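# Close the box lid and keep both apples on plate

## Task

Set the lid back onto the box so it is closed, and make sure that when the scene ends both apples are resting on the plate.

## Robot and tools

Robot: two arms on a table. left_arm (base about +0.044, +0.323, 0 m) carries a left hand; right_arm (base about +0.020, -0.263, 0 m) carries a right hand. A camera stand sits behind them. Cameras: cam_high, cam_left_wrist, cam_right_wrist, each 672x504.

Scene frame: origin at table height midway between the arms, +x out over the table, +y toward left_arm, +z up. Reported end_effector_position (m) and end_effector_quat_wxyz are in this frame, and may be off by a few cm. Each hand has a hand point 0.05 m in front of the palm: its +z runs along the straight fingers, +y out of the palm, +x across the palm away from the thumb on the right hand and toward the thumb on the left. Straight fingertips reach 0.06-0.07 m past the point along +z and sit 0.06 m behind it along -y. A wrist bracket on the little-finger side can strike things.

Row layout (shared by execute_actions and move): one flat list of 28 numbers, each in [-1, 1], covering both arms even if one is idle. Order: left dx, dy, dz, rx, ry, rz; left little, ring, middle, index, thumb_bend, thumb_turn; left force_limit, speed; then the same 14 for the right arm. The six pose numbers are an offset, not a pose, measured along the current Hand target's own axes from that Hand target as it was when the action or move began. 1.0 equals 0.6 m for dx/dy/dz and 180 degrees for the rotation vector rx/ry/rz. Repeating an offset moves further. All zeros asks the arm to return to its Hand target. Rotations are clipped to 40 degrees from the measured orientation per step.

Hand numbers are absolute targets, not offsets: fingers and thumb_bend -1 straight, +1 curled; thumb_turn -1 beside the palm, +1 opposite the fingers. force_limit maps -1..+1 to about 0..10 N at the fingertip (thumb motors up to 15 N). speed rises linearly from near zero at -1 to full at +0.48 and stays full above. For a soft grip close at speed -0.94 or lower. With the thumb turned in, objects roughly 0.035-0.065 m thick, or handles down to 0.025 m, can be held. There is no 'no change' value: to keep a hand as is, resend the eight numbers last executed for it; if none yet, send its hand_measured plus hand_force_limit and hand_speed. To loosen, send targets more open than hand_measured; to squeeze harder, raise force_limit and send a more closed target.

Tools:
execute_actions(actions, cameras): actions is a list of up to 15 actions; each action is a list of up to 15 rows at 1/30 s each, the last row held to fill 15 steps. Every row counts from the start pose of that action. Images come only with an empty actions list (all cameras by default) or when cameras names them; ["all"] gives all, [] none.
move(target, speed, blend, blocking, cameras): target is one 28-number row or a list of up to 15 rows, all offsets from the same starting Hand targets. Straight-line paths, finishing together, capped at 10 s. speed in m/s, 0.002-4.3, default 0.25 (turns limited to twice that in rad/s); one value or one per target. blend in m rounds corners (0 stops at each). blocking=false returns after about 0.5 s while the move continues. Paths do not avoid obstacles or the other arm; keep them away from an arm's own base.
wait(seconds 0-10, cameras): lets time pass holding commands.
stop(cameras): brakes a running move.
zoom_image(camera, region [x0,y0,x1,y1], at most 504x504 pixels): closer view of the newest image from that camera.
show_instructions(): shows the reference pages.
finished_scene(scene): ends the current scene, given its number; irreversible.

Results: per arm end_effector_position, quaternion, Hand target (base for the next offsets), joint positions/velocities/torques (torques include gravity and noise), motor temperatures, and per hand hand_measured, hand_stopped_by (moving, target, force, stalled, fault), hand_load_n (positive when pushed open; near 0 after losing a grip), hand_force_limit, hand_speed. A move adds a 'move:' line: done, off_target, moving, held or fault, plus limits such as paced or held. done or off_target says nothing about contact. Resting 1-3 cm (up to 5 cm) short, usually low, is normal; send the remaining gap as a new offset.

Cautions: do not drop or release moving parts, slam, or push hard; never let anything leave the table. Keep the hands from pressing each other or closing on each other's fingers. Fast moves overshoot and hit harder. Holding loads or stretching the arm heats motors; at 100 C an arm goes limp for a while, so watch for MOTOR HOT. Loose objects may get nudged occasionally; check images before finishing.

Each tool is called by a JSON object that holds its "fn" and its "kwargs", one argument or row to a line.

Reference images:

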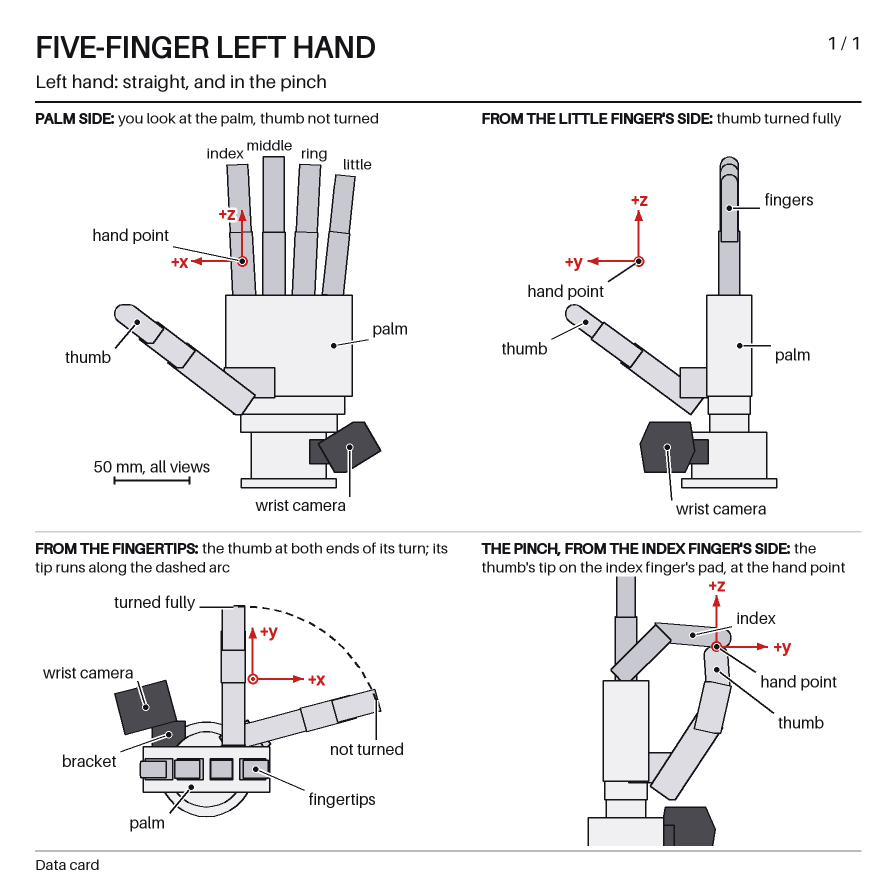

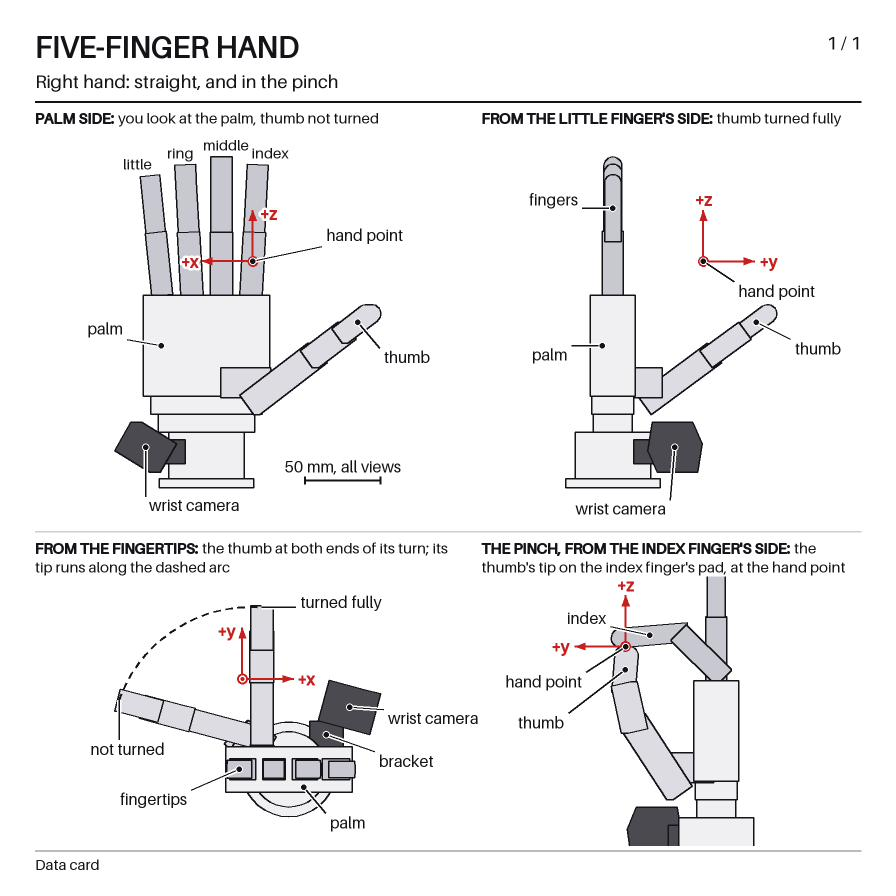

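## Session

{"fn": "execute_actions", "kwargs": {
  "actions": []
}}

{"fn": "zoom_image", "kwargs": {
  "camera": "cam_high",
  "region": [100, 50, 450, 290]
}}

Scene clock: 0.00 s.
left_arm: end_effector_position=(+0.3300, +0.2645, +0.2764) hand_measured=(-1.000, -1.000, -1.000, -1.000, -1.000, -1.000) hand_load_n=(+0.0, +0.0, +0.0, +0.0, +0.0, +0.0) hand_stopped_by=(target, target, target, target, target, target) hand_force_limit=0.00 hand_speed=-0.80 end_effector_quat_wxyz=(+0.119, +0.470, +0.858, +0.169) | right_arm: end_effector_position=(+0.5473, -0.1121, +0.3285) hand_measured=(-1.000, -1.000, -1.000, -1.000, -1.000, -1.000) hand_load_n=(+0.0, +0.0, +0.0, +0.0, +0.0, +0.0) hand_stopped_by=(target, target, target, target, target, target) hand_force_limit=0.00 hand_speed=-0.80 end_effector_quat_wxyz=(-0.313, +0.674, -0.370, +0.558)
Joint positions: left_arm=[-0.668 0.912 0.996 -1.47 -0.376 1.933] | right_arm=[0.394 1.155 0.999 -0.043 0.403 -0.479]
Joint velocities: within noise
Joint torques (N m): no reading
Motor temperatures (°C): left_arm=[26 27 28 25 25 24] | right_arm=[28 26 28 28 24 27]
Heat: left arm: hottest elbow 28 °C; right arm: hottest waist 28 °C.
Hand target: left_arm +0.3343, +0.2611, +0.2882; +0.133, +0.467, +0.858, +0.167 | right_arm +0.5523, -0.1099, +0.3518; -0.325, +0.660, -0.368, +0.568

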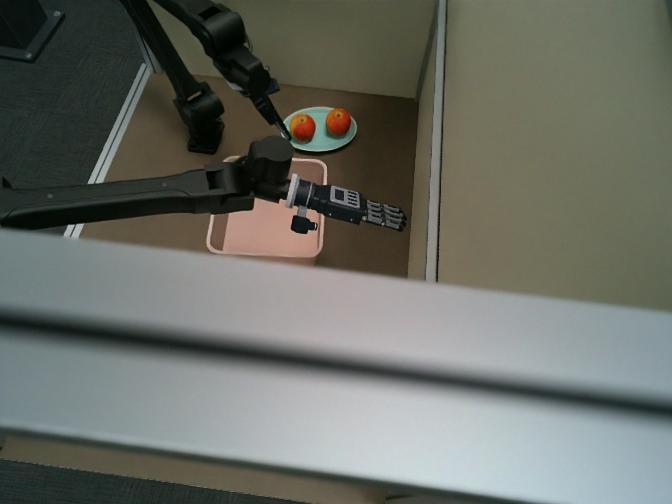

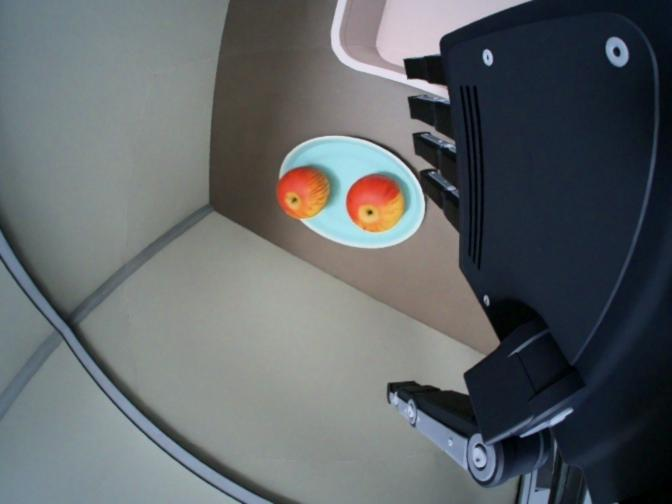

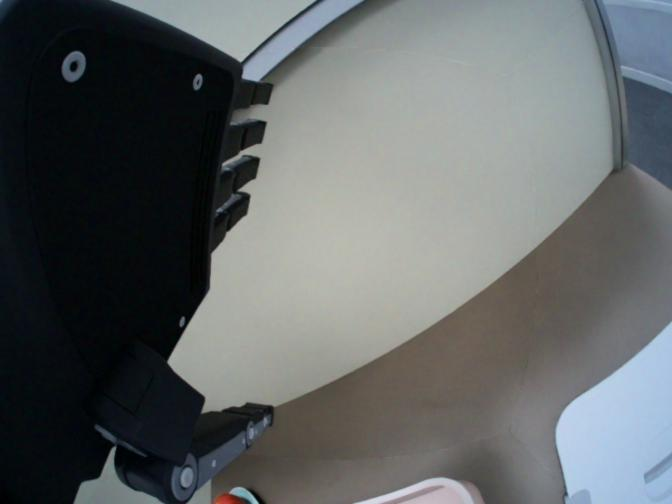

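Scaled by 1.440 from the camera's 672x504 image, which has a finer 960x720 frame.

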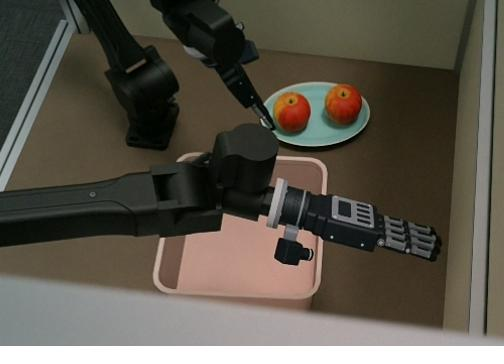

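{"fn": "move", "kwargs": {
  "target": [0,0,0,0,0,0,-1,-1,-1,-1,-1,-1,0,-0.8,0.4037,0.4498,-0.3888,-0.4432,-0.1206,0.145,-1,-1,-1,-1,-1,-1,0,-0.8],
  "speed": 0.3,
  "cameras": ["all"]
}}

{"fn": "zoom_image", "kwargs": {
  "camera": "cam_high",
  "region": [150, 100, 400, 290]
}}

Scene clock: 41.50 s.
left_arm: end_effector_position=(+0.3300, +0.2645, +0.2764) hand_measured=(-1.000, -1.000, -1.000, -1.000, -1.000, -1.000) hand_load_n=(+0.0, +0.0, +0.0, +0.0, +0.0, +0.0) hand_stopped_by=(target, target, target, target, target, target) hand_force_limit=0.00 hand_speed=-0.80 end_effector_quat_wxyz=(+0.119, +0.470, +0.858, +0.169) | right_arm: end_effector_position=(+0.3014, -0.4519, +0.2588) hand_measured=(-1.000, -1.000, -1.000, -1.000, -1.000, -1.000) hand_load_n=(-0.5, +0.0, +0.0, +0.0, +0.0, +0.0) hand_stopped_by=(target, target, target, target, target, target) hand_force_limit=0.00 hand_speed=-0.80 end_effector_quat_wxyz=(+0.005, +0.705, -0.709, -0.025)
Joint positions: left_arm=[-0.668 0.912 0.996 -1.47 -0.376 1.933] | right_arm=[-0.598 1.435 1.456 -1.644 0 -0.567]
Joint torques (N m): left_arm=[1.08 -2.2 10.22 0.47 -0.36 -0.07] | right_arm=[-0.5 -12.16 12.46 -0.25 0.03 -0.14]
Motor temperatures (°C): left_arm=[26 27 34 25 25 24] | right_arm=[28 27 40 28 24 27]
Heat: left arm: hottest elbow 34 °C; right arm: hottest elbow 40 °C.
Hand target: left_arm +0.3343, +0.2611, +0.2882; +0.133, +0.467, +0.858, +0.167 | right_arm +0.3104, -0.4595, +0.2801; +0.000, +0.707, -0.707, -0.001
Off the commanded pose: left_arm 0.013 m, 2 deg | right_arm 0.024 m, 3 deg.
move: off_target (left_arm, right_arm)

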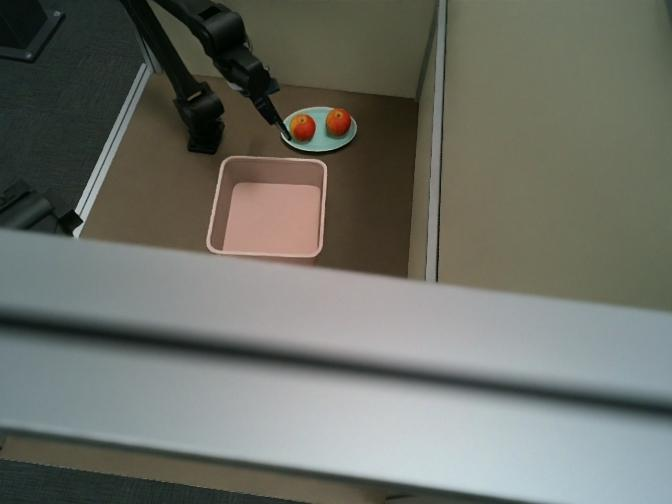

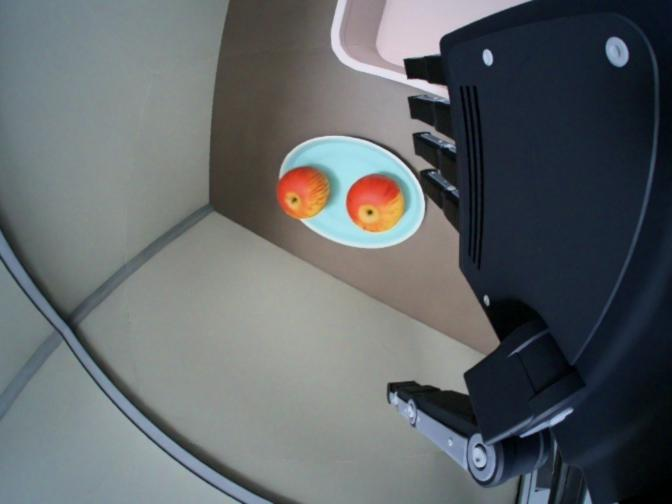

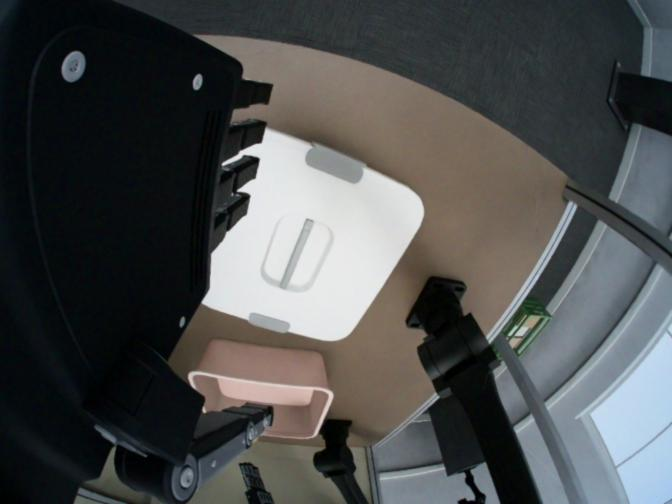

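Scaled by 2.016 from the camera's 672x504 image, which has a finer 960x720 frame.

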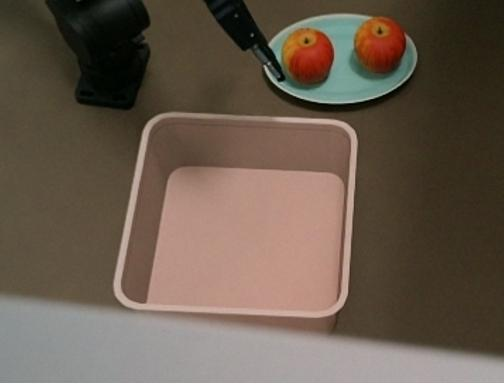

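{"fn": "move", "kwargs": {
  "target": [0.1252,0.1263,-0.1397,0.0206,0.1813,-0.8011,-1,-1,-1,-1,-1,-1,0,-0.8,-0.3025,0.1723,0.2252,0.111,0,0,-1,-1,-1,-1,-1,-1,0,-0.8],
  "speed": 0.35,
  "cameras": ["all"]
}}

{"fn": "zoom_image", "kwargs": {
  "camera": "cam_right_wrist",
  "region": [200, 60, 560, 400]
}}

Scene clock: 112.70 s.
left_arm: end_effector_position=(+0.3180, +0.3485, +0.3667) hand_measured=(-1.000, -1.000, -1.000, -1.000, -1.000, -1.000) hand_load_n=(+0.0, +0.0, +0.0, +0.0, +0.0, +0.0) hand_stopped_by=(target, target, target, target, target, target) hand_force_limit=0.00 hand_speed=-0.80 end_effector_quat_wxyz=(-0.108, +0.692, -0.708, +0.084) | right_arm: end_effector_position=(+0.2023, -0.2792, +0.1456) hand_measured=(-1.000, -1.000, -1.000, -1.000, -1.000, -1.000) hand_load_n=(+0.0, -0.5, -0.5, +0.0, +0.0, +0.0) hand_stopped_by=(target, target, target, target, target, target) hand_force_limit=0.00 hand_speed=-0.80 end_effector_quat_wxyz=(-0.118, +0.696, -0.699, +0.115)
Joint positions: left_arm=[0.182 1.098 1.483 -1.682 0.016 0.195] | right_arm=[-0.291 0.704 0.682 -1.23 -0.089 -0.247]
Joint torques (N m): left_arm=[1.73 -4.78 11.56 0.23 0.11 -0.18] | right_arm=[0.91 -1.08 8.44 1.54 0.04 -0.02]
Heat: left arm: hottest elbow 38 °C; right arm: hottest elbow 42 °C.
Hand target: left_arm +0.3197, +0.3495, +0.3900; +0.000, +0.707, -0.707, +0.000 | right_arm +0.2068, -0.2779, +0.1452; -0.123, +0.697, -0.696, +0.122
Off the commanded pose: left_arm 0.023 m, 16 deg | right_arm 0.005 m, 1 deg.
joint sent to its limit (left arm) — joint 4 (wrist pitch), lower limit. The joint targets are off in orientation, not in position.
move: off_target (left_arm)

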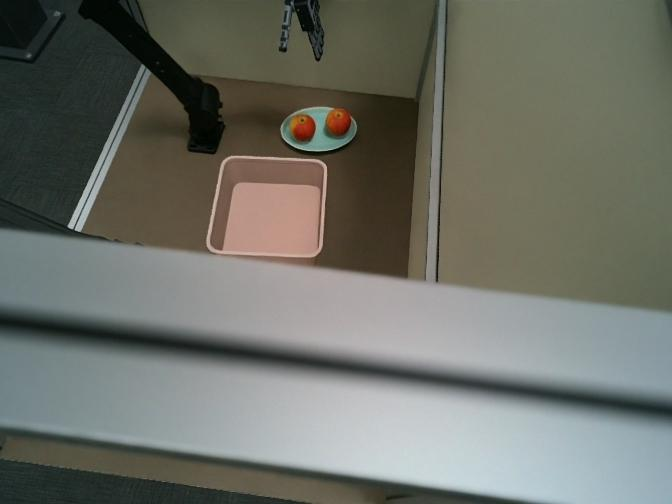

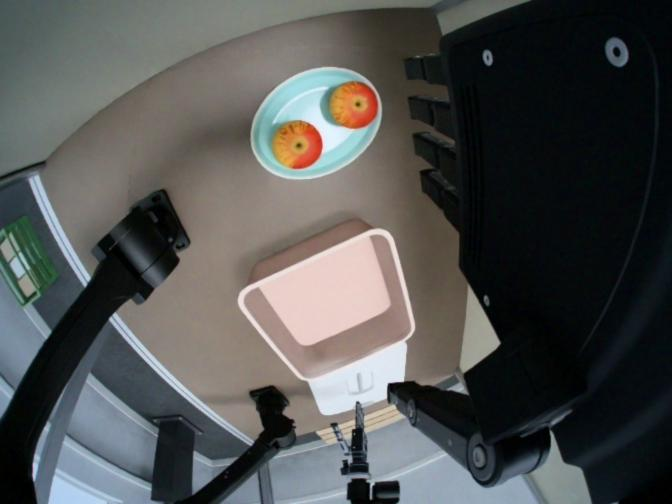

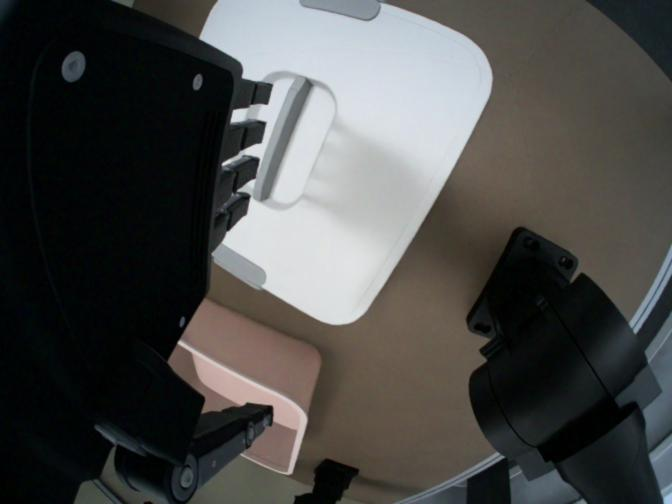

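Scaled by 1.400 from the camera's 672x504 image, which has a finer 960x720 frame.

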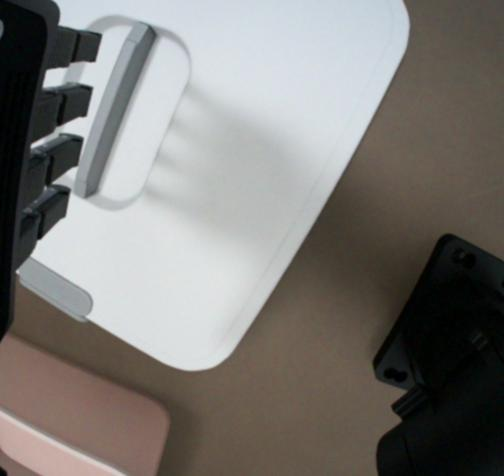

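{"fn": "move", "kwargs": {
  "target": [0,0,0,0,0,0,-1,-1,-1,-1,-1,-1,0,-0.8,0.0083,0.0227,0.090,0,0,0,-1,-1,-1,-1,-1,-1,0,-0.8],
  "speed": 0.08,
  "cameras": ["all"]
}}

Scene clock: 206.17 s.
left_arm: end_effector_position=(+0.3180, +0.3484, +0.3667) hand_measured=(-1.000, -1.000, -1.000, -1.000, -1.000, -1.000) hand_load_n=(+0.0, +0.0, +0.0, +0.0, +0.0, +0.0) hand_stopped_by=(target, target, target, target, target, target) hand_force_limit=0.00 hand_speed=-0.80 end_effector_quat_wxyz=(-0.108, +0.693, -0.708, +0.084) | right_arm: end_effector_position=(+0.2081, -0.2808, +0.0907) hand_measured=(-1.000, -1.000, -1.000, -1.000, -1.000, -1.000) hand_load_n=(+0.0, +0.0, +0.0, +0.0, +0.0, +0.0) hand_stopped_by=(target, target, target, target, target, target) hand_force_limit=0.00 hand_speed=-0.80 end_effector_quat_wxyz=(-0.119, +0.696, -0.698, +0.116)
Joint positions: left_arm=[0.182 1.098 1.483 -1.682 0.016 0.194] | right_arm=[-0.291 0.744 0.551 -1.056 -0.09 -0.248]
Joint torques (N m): left_arm=[1.9 -4.78 11.52 0.2 0.1 -0.17] | right_arm=[-0.67 -0.79 8.42 1.57 -0.17 -0.14]
Motor temperatures (°C): left_arm=[26 27 45 25 25 24] | right_arm=[28 27 39 28 23 27]
Heat: left arm: hottest elbow 45 °C; right arm: hottest elbow 39 °C.
Hand target: left_arm +0.3197, +0.3496, +0.3900; +0.000, +0.707, -0.707, +0.000 | right_arm +0.2124, -0.2828, +0.0897; -0.123, +0.697, -0.696, +0.122
Off the commanded pose: left_arm 0.023 m, 16 deg | right_arm 0.005 m, 1 deg.
joint sent to its limit (left arm) — joint 4 (wrist pitch), lower limit. The joint targets are off in orientation, not in position.
move: off_target (left_arm)

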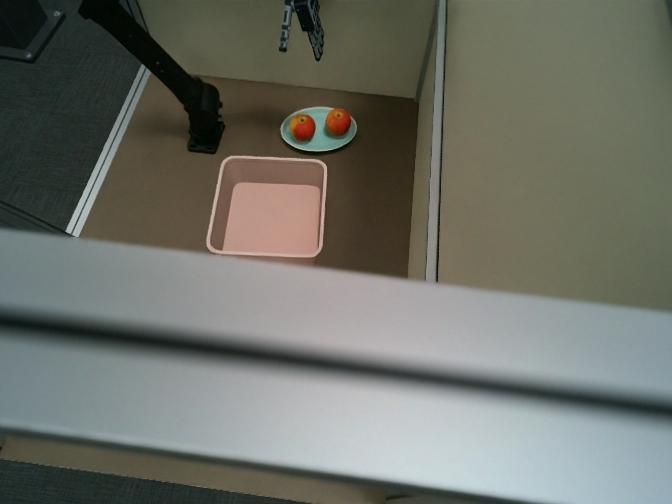

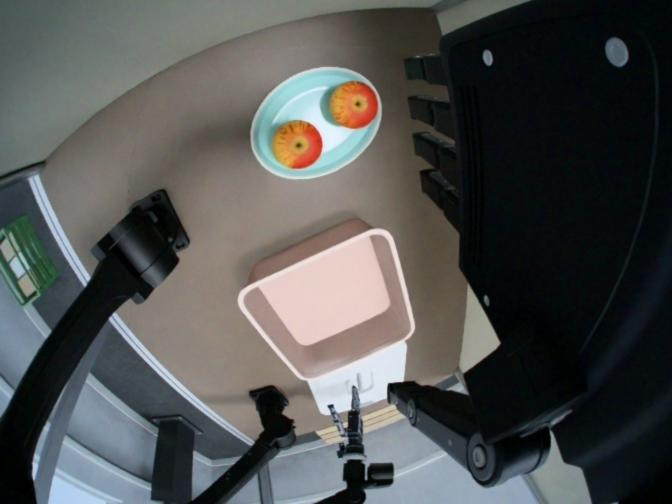

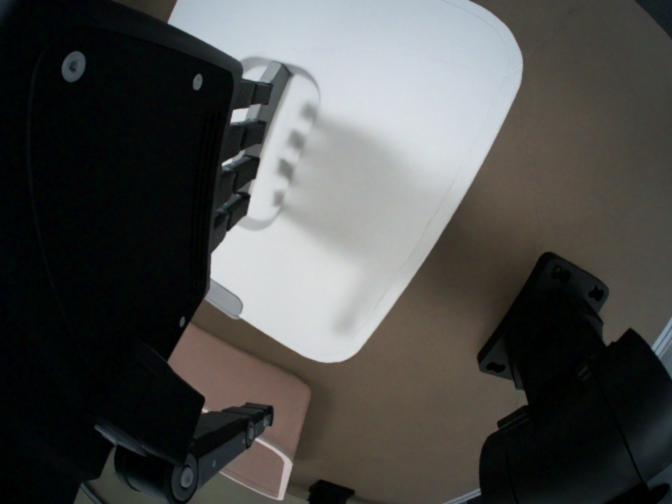

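{"fn": "zoom_image", "kwargs": {
  "camera": "cam_right_wrist",
  "region": [180, 40, 360, 240]
}}

Scaled by 2.520 from the camera's 672x504 image, which has a finer 960x720 frame.

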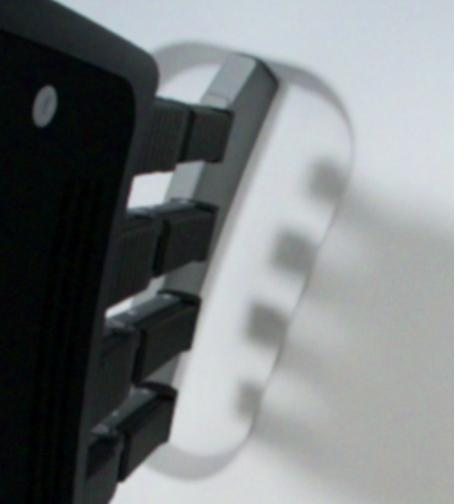

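{"fn": "move", "kwargs": {
  "target": [
    [0,0,0,0,0,0,-1,-1,-1,-1,-1,-1,0,-0.8,0,0.0282,-0.0103,0,0,0,-1,-1,-1,-1,-1,-1,0,-0.8],
    [0,0,0,0,0,0,-1,-1,-1,-1,-1,-1,0,-0.8,0,0.0382,0.0172,0,0,0,-1,-1,-1,-1,-1,-1,0,-0.8]
  ],
  "speed": 0.05,
  "cameras": ["cam_right_wrist"]
}}

{"fn": "zoom_image", "kwargs": {
  "camera": "cam_right_wrist",
  "region": [180, 40, 360, 240]
}}

Scene clock: 237.67 s.
left_arm: end_effector_position=(+0.3180, +0.3484, +0.3667) hand_measured=(-1.000, -1.000, -1.000, -1.000, -1.000, -1.000) hand_load_n=(+0.0, +0.0, +0.0, +0.0, +0.0, +0.0) hand_stopped_by=(target, target, target, target, target, target) hand_force_limit=0.00 hand_speed=-0.80 end_effector_quat_wxyz=(-0.108, +0.693, -0.708, +0.084) | right_arm: end_effector_position=(+0.1910, -0.2792, +0.0742) hand_measured=(-1.000, -1.000, -1.000, -1.000, -1.000, -1.000) hand_load_n=(+0.0, +0.0, +0.0, +0.0, +0.0, +0.0) hand_stopped_by=(target, target, target, target, target, target) hand_force_limit=0.00 hand_speed=-0.80 end_effector_quat_wxyz=(-0.121, +0.699, -0.695, +0.117)
Joint positions: left_arm=[0.182 1.098 1.483 -1.682 0.016 0.194] | right_arm=[-0.309 0.686 0.487 -1.047 -0.099 -0.274]
Joint torques (N m): left_arm=[1.73 -4.72 11.49 0.2 0.1 -0.18] | right_arm=[-1.55 0.32 8.29 1.58 -0.17 -0.14]
Heat: left arm: hottest elbow 45 °C; right arm: hottest elbow 39 °C.
Hand target: left_arm +0.3197, +0.3496, +0.3900; +0.000, +0.707, -0.707, +0.000 | right_arm +0.1944, -0.2828, +0.0722; -0.123, +0.697, -0.696, +0.122
Off the commanded pose: left_arm 0.023 m, 16 deg | right_arm 0.005 m, 1 deg.
joint sent to its limit (left arm) — joint 4 (wrist pitch), lower limit. The joint targets are off in orientation, not in position.
move: off_target (left_arm)
Images, in order (width x height): cam_right_wrist 672x504.

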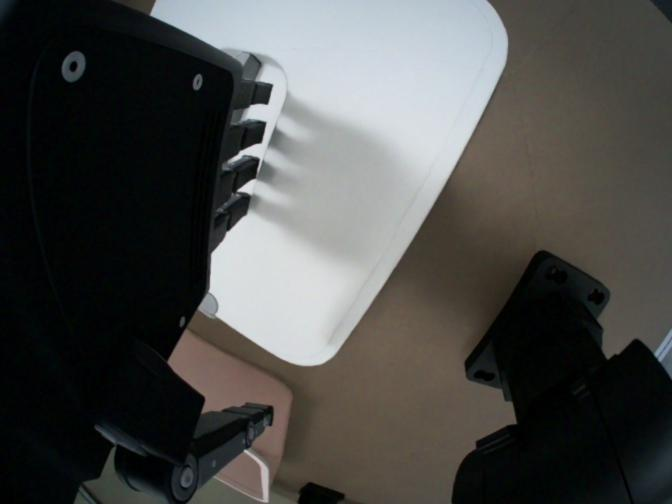

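Scaled by 2.520 from the camera's 672x504 image, which has a finer 960x720 frame.

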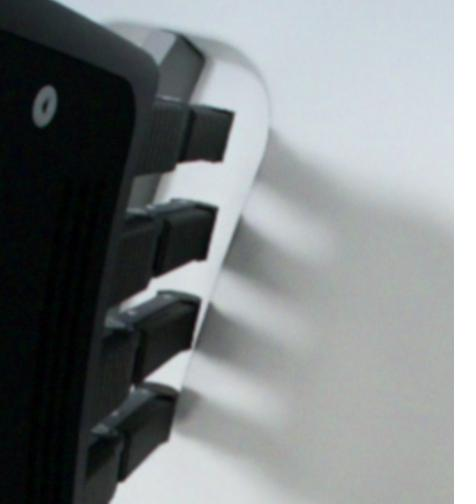

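{"fn": "move", "kwargs": {
  "target": [0,0,0,0,0,0,-1,-1,-1,-1,-1,-1,0,-0.8,0,-0.0626,0.0228,0,0,0,-1,-1,-1,-1,-1,-1,0,-0.8],
  "speed": 0.05,
  "cameras": ["cam_right_wrist"]
}}

{"fn": "zoom_image", "kwargs": {
  "camera": "cam_right_wrist",
  "region": [180, 40, 360, 240]
}}

Scene clock: 247.83 s.
left_arm: end_effector_position=(+0.3180, +0.3484, +0.3667) hand_measured=(-1.000, -1.000, -1.000, -1.000, -1.000, -1.000) hand_load_n=(+0.0, +0.0, +0.0, +0.0, +0.0, +0.0) hand_stopped_by=(target, target, target, target, target, target) hand_force_limit=0.00 hand_speed=-0.80 end_effector_quat_wxyz=(-0.108, +0.693, -0.708, +0.084) | right_arm: end_effector_position=(+0.2153, -0.2809, +0.0608) hand_measured=(-1.000, -1.000, -1.000, -1.000, -1.000, -1.000) hand_load_n=(+0.0, +0.0, -0.5, +0.0, +0.0, +0.0) hand_stopped_by=(target, target, target, target, target, target) hand_force_limit=0.00 hand_speed=-0.80 end_effector_quat_wxyz=(-0.113, +0.696, -0.701, +0.105)
Joint positions: left_arm=[0.182 1.098 1.483 -1.682 0.016 0.194] | right_arm=[-0.283 0.826 0.505 -0.951 -0.087 -0.237]
Joint torques (N m): left_arm=[1.61 -4.84 11.49 0.25 0.1 -0.17] | right_arm=[1.08 -0.5 10.92 1.51 0.09 0]
Heat: left arm: hottest elbow 46 °C; right arm: hottest elbow 40 °C.
Hand target: left_arm +0.3197, +0.3496, +0.3900; +0.000, +0.707, -0.707, +0.000 | right_arm +0.2342, -0.2828, +0.0721; -0.123, +0.697, -0.696, +0.122
Off the commanded pose: left_arm 0.023 m, 16 deg | right_arm 0.022 m, 2 deg.
joint sent to its limit (left arm) — joint 4 (wrist pitch), lower limit. The joint targets are off in orientation, not in position.
move: off_target (left_arm, right_arm)
Images, in order (width x height): cam_right_wrist 672x504.

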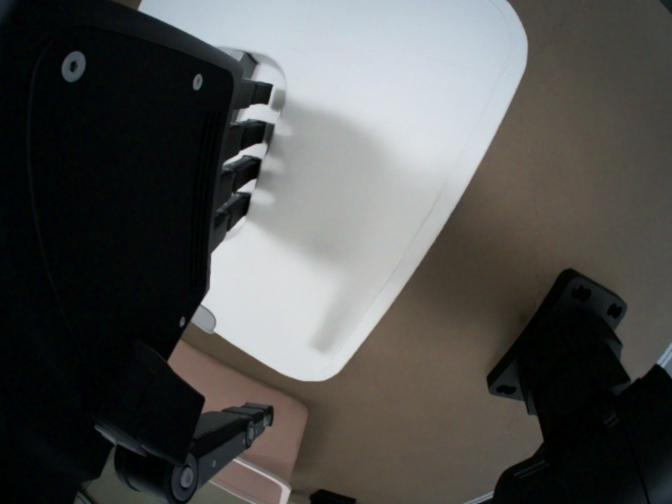

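Scaled by 2.520 from the camera's 672x504 image, which has a finer 960x720 frame.

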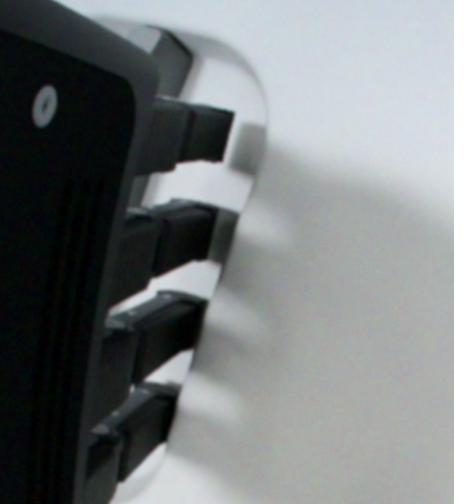

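{"fn": "move", "kwargs": {
  "target": [0,0,0,0,0,0,-1,-1,-1,-1,-1,-1,0,-0.8,0,-0.1773,0.0538,0,0,0,-1,-1,-1,-1,-1,-1,0,-0.8],
  "speed": 0.05,
  "cameras": ["cam_right_wrist"]
}}

{"fn": "zoom_image", "kwargs": {
  "camera": "cam_right_wrist",
  "region": [180, 40, 360, 240]
}}

Scene clock: 262.03 s.
left_arm: end_effector_position=(+0.3180, +0.3484, +0.3667) hand_measured=(-1.000, -1.000, -1.000, -1.000, -1.000, -1.000) hand_load_n=(+0.0, +0.0, +0.0, +0.0, +0.0, +0.0) hand_stopped_by=(target, target, target, target, target, target) hand_force_limit=0.00 hand_speed=-0.80 end_effector_quat_wxyz=(-0.108, +0.693, -0.708, +0.084) | right_arm: end_effector_position=(+0.3185, -0.2828, +0.0649) hand_measured=(-1.000, -1.000, -1.000, -1.000, -1.000, -1.000) hand_load_n=(+0.0, +0.0, -0.5, +0.0, +0.0, +0.0) hand_stopped_by=(target, target, target, target, target, target) hand_force_limit=0.00 hand_speed=-0.80 end_effector_quat_wxyz=(-0.107, +0.697, -0.702, +0.101)
Joint positions: left_arm=[0.182 1.098 1.483 -1.682 0.016 0.194] | right_arm=[-0.199 1.177 0.723 -0.827 -0.059 -0.157]
Joint torques (N m): left_arm=[1.55 -4.84 11.49 0.2 0.11 -0.18] | right_arm=[1.08 -5.6 11.32 1.54 0.09 -0.02]
Heat: left arm: hottest elbow 46 °C; right arm: hottest elbow 42 °C.
Hand target: left_arm +0.3197, +0.3496, +0.3900; +0.000, +0.707, -0.707, +0.000 | right_arm +0.3454, -0.2828, +0.0781; -0.123, +0.697, -0.696, +0.122
Off the commanded pose: left_arm 0.023 m, 16 deg | right_arm 0.030 m, 3 deg.
joint sent to its limit (left arm) — joint 4 (wrist pitch), lower limit. The joint targets are off in orientation, not in position.
move: off_target (left_arm, right_arm)
Images, in order (width x height): cam_right_wrist 672x504.

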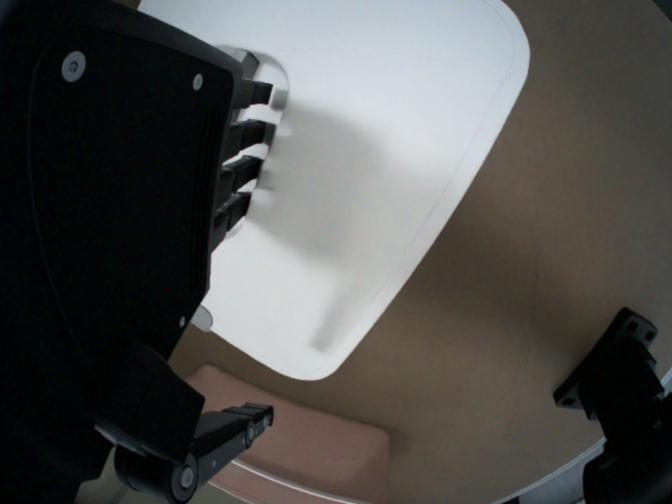

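Scaled by 2.520 from the camera's 672x504 image, which has a finer 960x720 frame.

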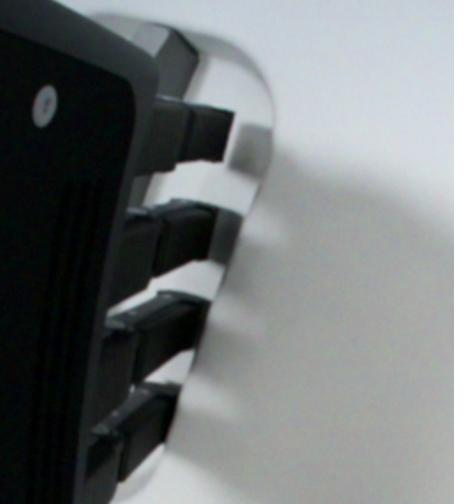

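{"fn": "move", "kwargs": {
  "target": [
    [0,0,0,0,0,0,-1,-1,-1,-1,-1,-1,0,-0.8,0,-0.0043,-0.1581,0,0,0,-1,-1,-1,-1,-1,-1,0,-0.8],
    [0,0,0,0,0,0,-1,-1,-1,-1,-1,-1,0,-0.8,0.042,-0.0997,-0.0469,0.3056,0,0,-1,-1,-0.25,-0.25,-0.2,1,0,-0.2]
  ],
  "speed": 0.15,
  "blend": [0.02,0],
  "cameras": ["cam_right_wrist"]
}}

Scene clock: 280.53 s.
left_arm: end_effector_position=(+0.3180, +0.3484, +0.3667) hand_measured=(-1.000, -1.000, -1.000, -1.000, -1.000, -1.000) hand_load_n=(+0.0, +0.0, +0.0, +0.0, +0.0, +0.0) hand_stopped_by=(target, target, target, target, target, target) hand_force_limit=0.00 hand_speed=-0.80 end_effector_quat_wxyz=(-0.108, +0.693, -0.708, +0.084) | right_arm: end_effector_position=(+0.3902, -0.3026, +0.1221) hand_measured=(-1.000, -1.000, -0.250, -0.250, -0.200, +1.000) hand_load_n=(+0.0, +0.0, +0.0, +0.0, +0.0, +0.0) hand_stopped_by=(target, target, target, target, target, target) hand_force_limit=0.00 hand_speed=-0.20 end_effector_quat_wxyz=(-0.428, +0.569, -0.561, +0.422)
Joint positions: left_arm=[0.182 1.098 1.483 -1.682 0.016 0.194] | right_arm=[-0.373 0.834 0.28 0.255 -0.348 -0.104]
Joint torques (N m): left_arm=[1.67 -4.89 11.54 0.2 0.09 -0.18] | right_arm=[-1.55 -1.79 8.2 2.78 -0.19 -0.02]
Motor temperatures (°C): left_arm=[26 27 46 25 25 24] | right_arm=[28 27 44 28 24 27]
Heat: left arm: hottest elbow 46 °C; right arm: hottest elbow 44 °C.
Hand target: left_arm +0.3197, +0.3496, +0.3900; +0.000, +0.707, -0.707, +0.000 | right_arm +0.3920, -0.3079, +0.1249; -0.431, +0.561, -0.561, +0.430
Off the commanded pose: left_arm 0.023 m, 16 deg | right_arm 0.006 m, 1 deg.
joint sent to its limit (left arm) — joint 4 (wrist pitch), lower limit. The joint targets are off in orientation, not in position.
move: off_target (left_arm)
Images, in order (width x height): cam_right_wrist 672x504.

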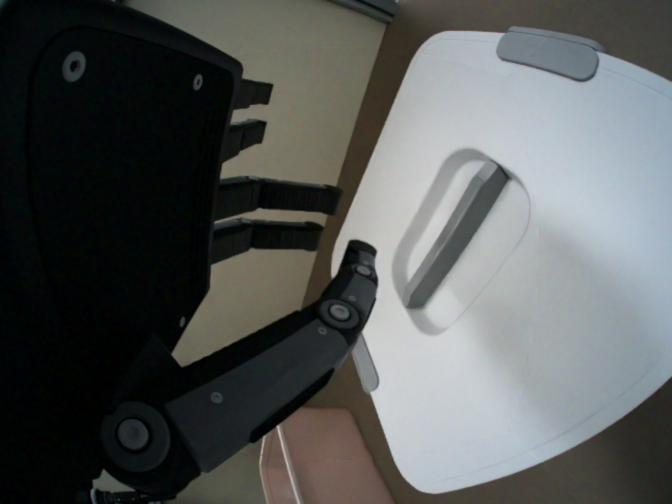

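{"fn": "zoom_image", "kwargs": {
  "camera": "cam_right_wrist",
  "region": [380, 140, 540, 340]
}}

Scaled by 2.520 from the camera's 672x504 image, which has a finer 960x720 frame.

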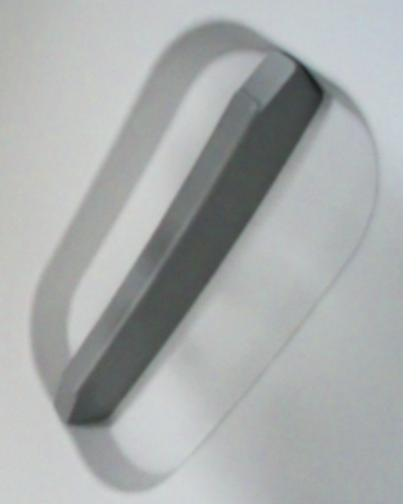

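{"fn": "move", "kwargs": {
  "target": [0,0,0,0,0,0,-1,-1,-1,-1,-1,-1,0,-0.8,-0.005,0.0953,0.0307,0,0.0456,0.0122,-1,-1,-0.25,-0.25,-0.2,1,0,-0.2],
  "speed": 0.08,
  "cameras": ["cam_right_wrist"]
}}

{"fn": "zoom_image", "kwargs": {
  "camera": "cam_right_wrist",
  "region": [280, 80, 460, 330]
}}

Scene clock: 315.10 s.
left_arm: end_effector_position=(+0.3180, +0.3484, +0.3667) hand_measured=(-1.000, -1.000, -1.000, -1.000, -1.000, -1.000) hand_load_n=(+0.0, +0.0, +0.0, +0.0, +0.0, +0.0) hand_stopped_by=(target, target, target, target, target, target) hand_force_limit=0.00 hand_speed=-0.80 end_effector_quat_wxyz=(-0.108, +0.693, -0.708, +0.084) | right_arm: end_effector_position=(+0.3923, -0.3094, +0.0608) hand_measured=(-1.000, -1.000, -0.250, -0.250, -0.200, +1.000) hand_load_n=(+0.0, +0.0, +0.0, +0.0, +0.0, +0.0) hand_stopped_by=(target, target, target, target, target, target) hand_force_limit=0.00 hand_speed=-0.20 end_effector_quat_wxyz=(+0.388, -0.521, +0.607, -0.457)
Joint positions: left_arm=[0.182 1.098 1.483 -1.682 0.016 0.194] | right_arm=[-0.269 1.071 0.162 0.623 -0.083 -0.029]
Joint torques (N m): left_arm=[1.44 -4.72 11.58 0.24 0.09 -0.16] | right_arm=[0.91 -3.14 6.31 2.84 0.09 -0.01]
Heat: left arm: hottest elbow 47 °C; right arm: hottest elbow 43 °C.
Hand target: left_arm +0.3197, +0.3496, +0.3900; +0.000, +0.707, -0.707, +0.000 | right_arm +0.3949, -0.3049, +0.0650; +0.397, -0.518, +0.601, -0.461
Off the commanded pose: left_arm 0.023 m, 16 deg | right_arm 0.007 m, 1 deg.
joint sent to its limit (left arm) — joint 4 (wrist pitch), lower limit. The joint targets are off in orientation, not in position.
move: off_target (left_arm)
Images, in order (width x height): cam_right_wrist 672x504.

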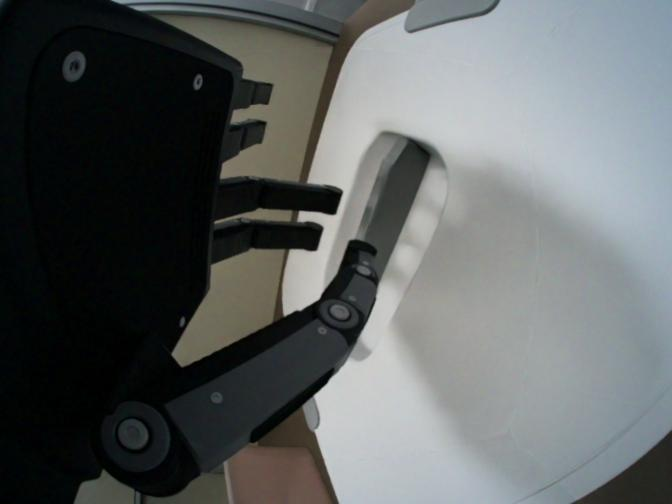

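Scaled by 2.016 from the camera's 672x504 image, which has a finer 960x720 frame.

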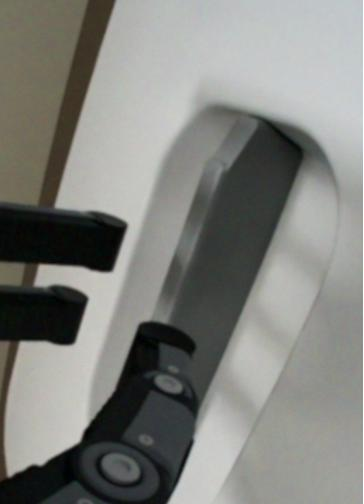

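{"fn": "move", "kwargs": {
  "target": [
    [0,0,0,0,0,0,-1,-1,-1,-1,-1,-1,0,-0.8,-0.016,0,0.0011,0,0,0,-1,-1,-0.25,-0.25,-0.2,1,0,-0.2],
    [0,0,0,0,0,0,-1,-1,-1,-1,-1,-1,0,-0.8,-0.016,0.0328,0.010,0,0,0,-1,-1,-0.25,-0.25,-0.2,1,0,-0.2]
  ],
  "speed": 0.05,
  "cameras": ["cam_right_wrist"]
}}

{"fn": "zoom_image", "kwargs": {
  "camera": "cam_right_wrist",
  "region": [240, 60, 440, 340]
}}

Scene clock: 346.30 s.
left_arm: end_effector_position=(+0.3180, +0.3484, +0.3667) hand_measured=(-1.000, -1.000, -1.000, -1.000, -1.000, -1.000) hand_load_n=(+0.0, +0.0, +0.0, +0.0, +0.0, +0.0) hand_stopped_by=(target, target, target, target, target, target) hand_force_limit=0.00 hand_speed=-0.80 end_effector_quat_wxyz=(-0.108, +0.693, -0.708, +0.084) | right_arm: end_effector_position=(+0.3958, -0.3005, +0.0412) hand_measured=(-1.000, -1.000, -0.250, -0.250, -0.200, +1.000) hand_load_n=(+0.0, +0.0, +0.0, +0.0, +0.0, +0.0) hand_stopped_by=(target, target, target, target, target, target) hand_force_limit=0.00 hand_speed=-0.20 end_effector_quat_wxyz=(+0.389, -0.520, +0.607, -0.458)
Joint positions: left_arm=[0.182 1.098 1.483 -1.682 0.016 0.194] | right_arm=[-0.222 1.212 0.142 0.788 -0.037 -0.016]
Joint torques (N m): left_arm=[1.55 -4.84 11.52 0.21 0.1 -0.19] | right_arm=[0.97 -3.9 5.12 2.86 0.09 -0.02]
Heat: left arm: hottest elbow 47 °C; right arm: hottest elbow 40 °C.
Hand target: left_arm +0.3197, +0.3496, +0.3900; +0.000, +0.707, -0.707, +0.000 | right_arm +0.3971, -0.2955, +0.0445; +0.398, -0.518, +0.601, -0.461
Off the commanded pose: left_arm 0.023 m, 16 deg | right_arm 0.006 m, 1 deg.
joint sent to its limit (left arm) — joint 4 (wrist pitch), lower limit. The joint targets are off in orientation, not in position.
move: off_target (left_arm)
Images, in order (width x height): cam_right_wrist 672x504.

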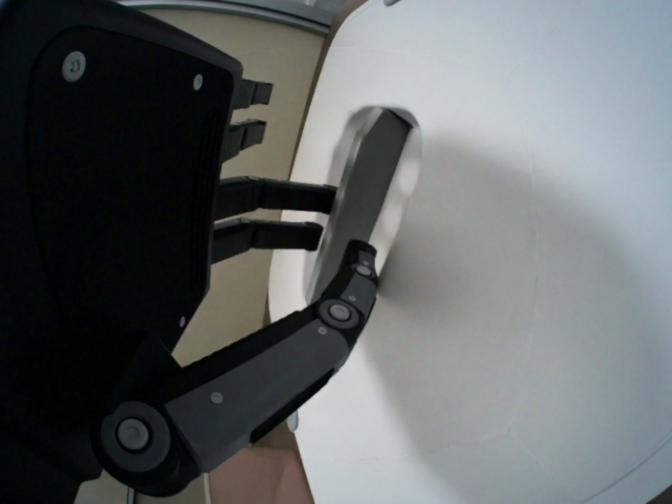

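Scaled by 1.800 from the camera's 672x504 image, which has a finer 960x720 frame.

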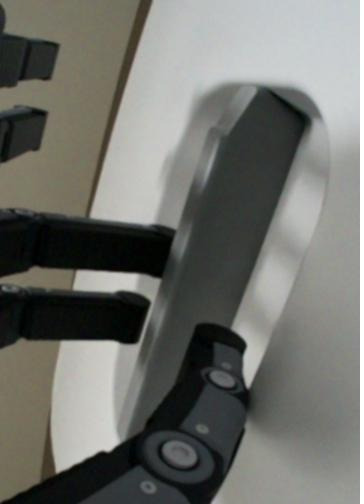

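{"fn": "move", "kwargs": {
  "target": [0,0,0,0,0,0,-1,-1,-1,-1,-1,-1,0,-0.8,0,0,0,0,0,0,-1,-1,0.3,0.3,-0.2,1,-0.5,-0.9],
  "cameras": ["cam_right_wrist"]
}}

{"fn": "zoom_image", "kwargs": {
  "camera": "cam_right_wrist",
  "region": [240, 60, 440, 340]
}}

Scene clock: 353.83 s.
left_arm: end_effector_position=(+0.3180, +0.3484, +0.3667) hand_measured=(-1.000, -1.000, -1.000, -1.000, -1.000, -1.000) hand_load_n=(+0.0, +0.0, +0.0, +0.0, +0.0, +0.0) hand_stopped_by=(target, target, target, target, target, target) hand_force_limit=0.00 hand_speed=-0.80 end_effector_quat_wxyz=(-0.108, +0.693, -0.708, +0.084) | right_arm: end_effector_position=(+0.3963, -0.3006, +0.0423) hand_measured=(-1.000, -1.000, +0.110, +0.130, -0.200, +1.000) hand_load_n=(+0.0, +0.0, +3.0, +3.0, +1.0, +0.0) hand_stopped_by=(target, target, force, force, target, target) hand_force_limit=-0.50 hand_speed=-0.90 end_effector_quat_wxyz=(+0.390, -0.519, +0.606, -0.459)
Joint positions: left_arm=[0.182 1.098 1.483 -1.682 0.016 0.194] | right_arm=[-0.222 1.212 0.142 0.792 -0.037 -0.015]
Joint torques (N m): left_arm=[1.49 -4.78 11.56 0.2 0.1 -0.18] | right_arm=[0.91 -3.84 5.12 2.73 0.09 -0.03]
Motor temperatures (°C): left_arm=[26 27 47 25 25 24] | right_arm=[28 27 39 28 24 27]
Heat: left arm: hottest elbow 47 °C; right arm: hottest elbow 39 °C.
Hand target: left_arm +0.3197, +0.3496, +0.3900; +0.000, +0.707, -0.707, +0.000 | right_arm +0.3970, -0.2955, +0.0444; +0.397, -0.518, +0.601, -0.461
Off the commanded pose: left_arm 0.023 m, 16 deg | right_arm 0.006 m, 1 deg.
joint sent to its limit (left arm) — joint 4 (wrist pitch), lower limit. The joint targets are off in orientation, not in position.
move: off_target (left_arm)
Images, in order (width x height): cam_right_wrist 672x504.

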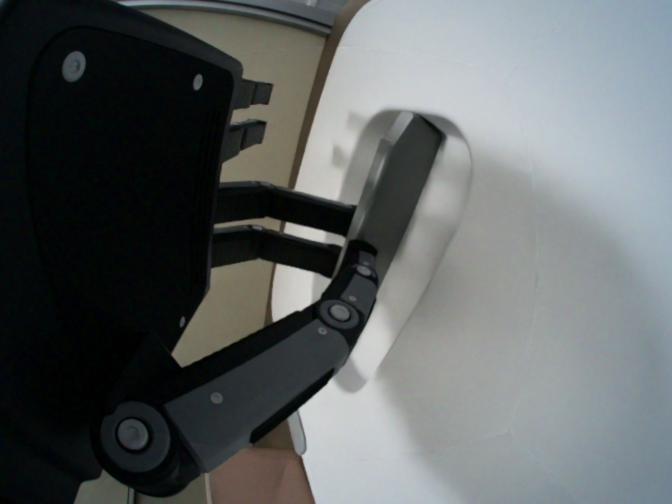

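Scaled by 1.800 from the camera's 672x504 image, which has a finer 960x720 frame.

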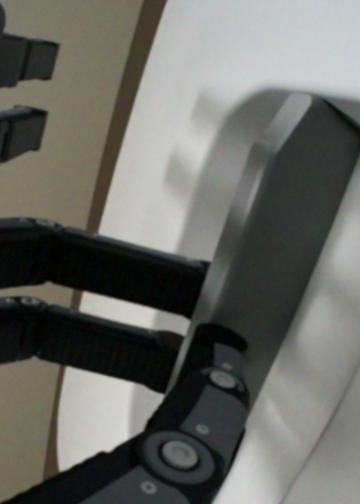

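{"fn": "move", "kwargs": {
  "target": [
    [0,0,0,0,0,0,-1,-1,-1,-1,-1,-1,0,-0.8,0,0,0,0,0,0,-1,-1,0.45,0.45,-0.2,1,0.3,-0.94],
    [0,0,0,0,0,0,-1,-1,-1,-1,-1,-1,0,-0.8,-0.0049,-0.1373,-0.0027,0,0,0,-1,-1,0.45,0.45,-0.2,1,0.3,-0.94]
  ],
  "speed": [0.05,0.06],
  "cameras": ["all"]
}}

Scene clock: 364.50 s.
left_arm: end_effector_position=(+0.3180, +0.3484, +0.3667) hand_measured=(-1.000, -1.000, -1.000, -1.000, -1.000, -1.000) hand_load_n=(+0.0, +0.5, +0.0, +0.0, +0.0, +0.0) hand_stopped_by=(target, target, target, target, target, target) hand_force_limit=0.00 hand_speed=-0.80 end_effector_quat_wxyz=(-0.108, +0.693, -0.708, +0.084) | right_arm: end_effector_position=(+0.3862, -0.2961, +0.0808) hand_measured=(-1.000, -1.000, +0.124, +0.144, -0.202, +1.000) hand_load_n=(+0.0, +0.0, +8.0, +5.0, +6.0, +0.0) hand_stopped_by=(target, target, force, force, target, target) hand_force_limit=0.30 hand_speed=-0.94 end_effector_quat_wxyz=(+0.371, -0.533, +0.621, -0.438)
Joint positions: left_arm=[0.182 1.098 1.483 -1.682 0.016 0.194] | right_arm=[-0.209 0.891 0.216 0.328 -0.024 -0.015]
Joint torques (N m): left_arm=[1.67 -4.89 11.55 0.25 0.09 -0.18] | right_arm=[1.03 -3.55 13.2 1.77 0.09 0.02]
Heat: left arm: hottest elbow 47 °C; right arm: hottest elbow 39 °C.
Hand target: left_arm +0.3197, +0.3496, +0.3900; +0.000, +0.707, -0.707, +0.000 | right_arm +0.4170, -0.2955, +0.1243; +0.398, -0.518, +0.601, -0.460
Off the commanded pose: left_arm 0.023 m, 16 deg | right_arm 0.053 m, 5 deg.
joint sent to its limit (left arm) — joint 4 (wrist pitch), lower limit. The joint targets are off in orientation, not in position.
move: off_target (left_arm, right_arm)

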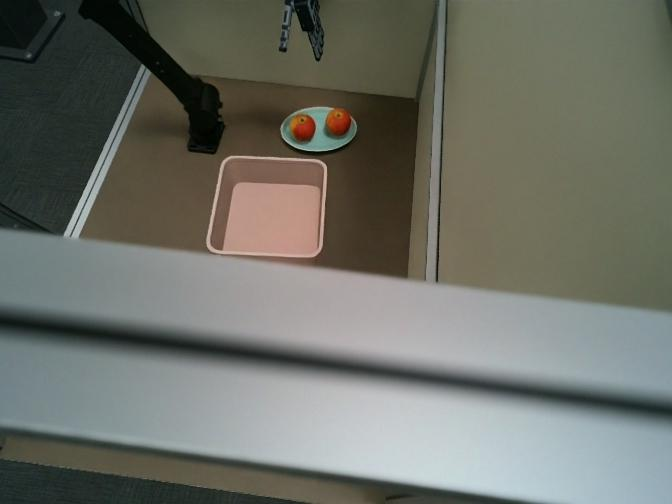

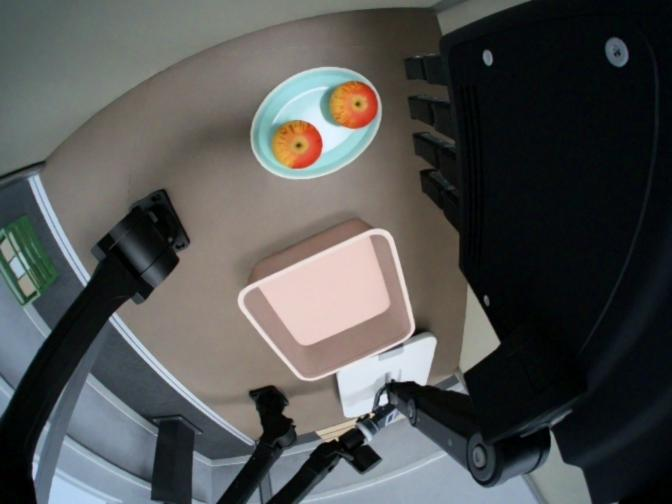

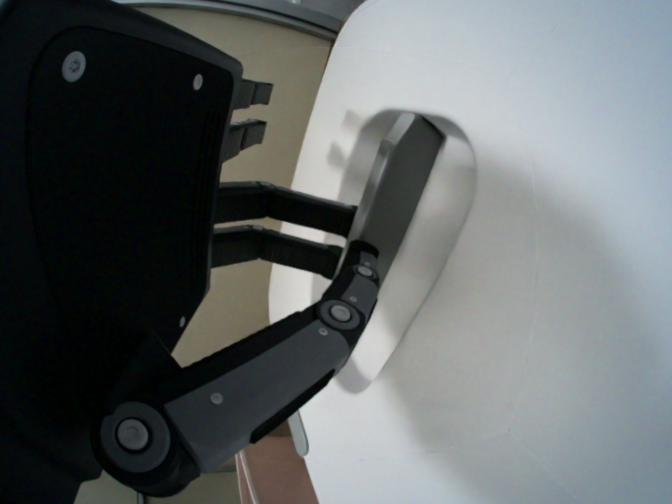

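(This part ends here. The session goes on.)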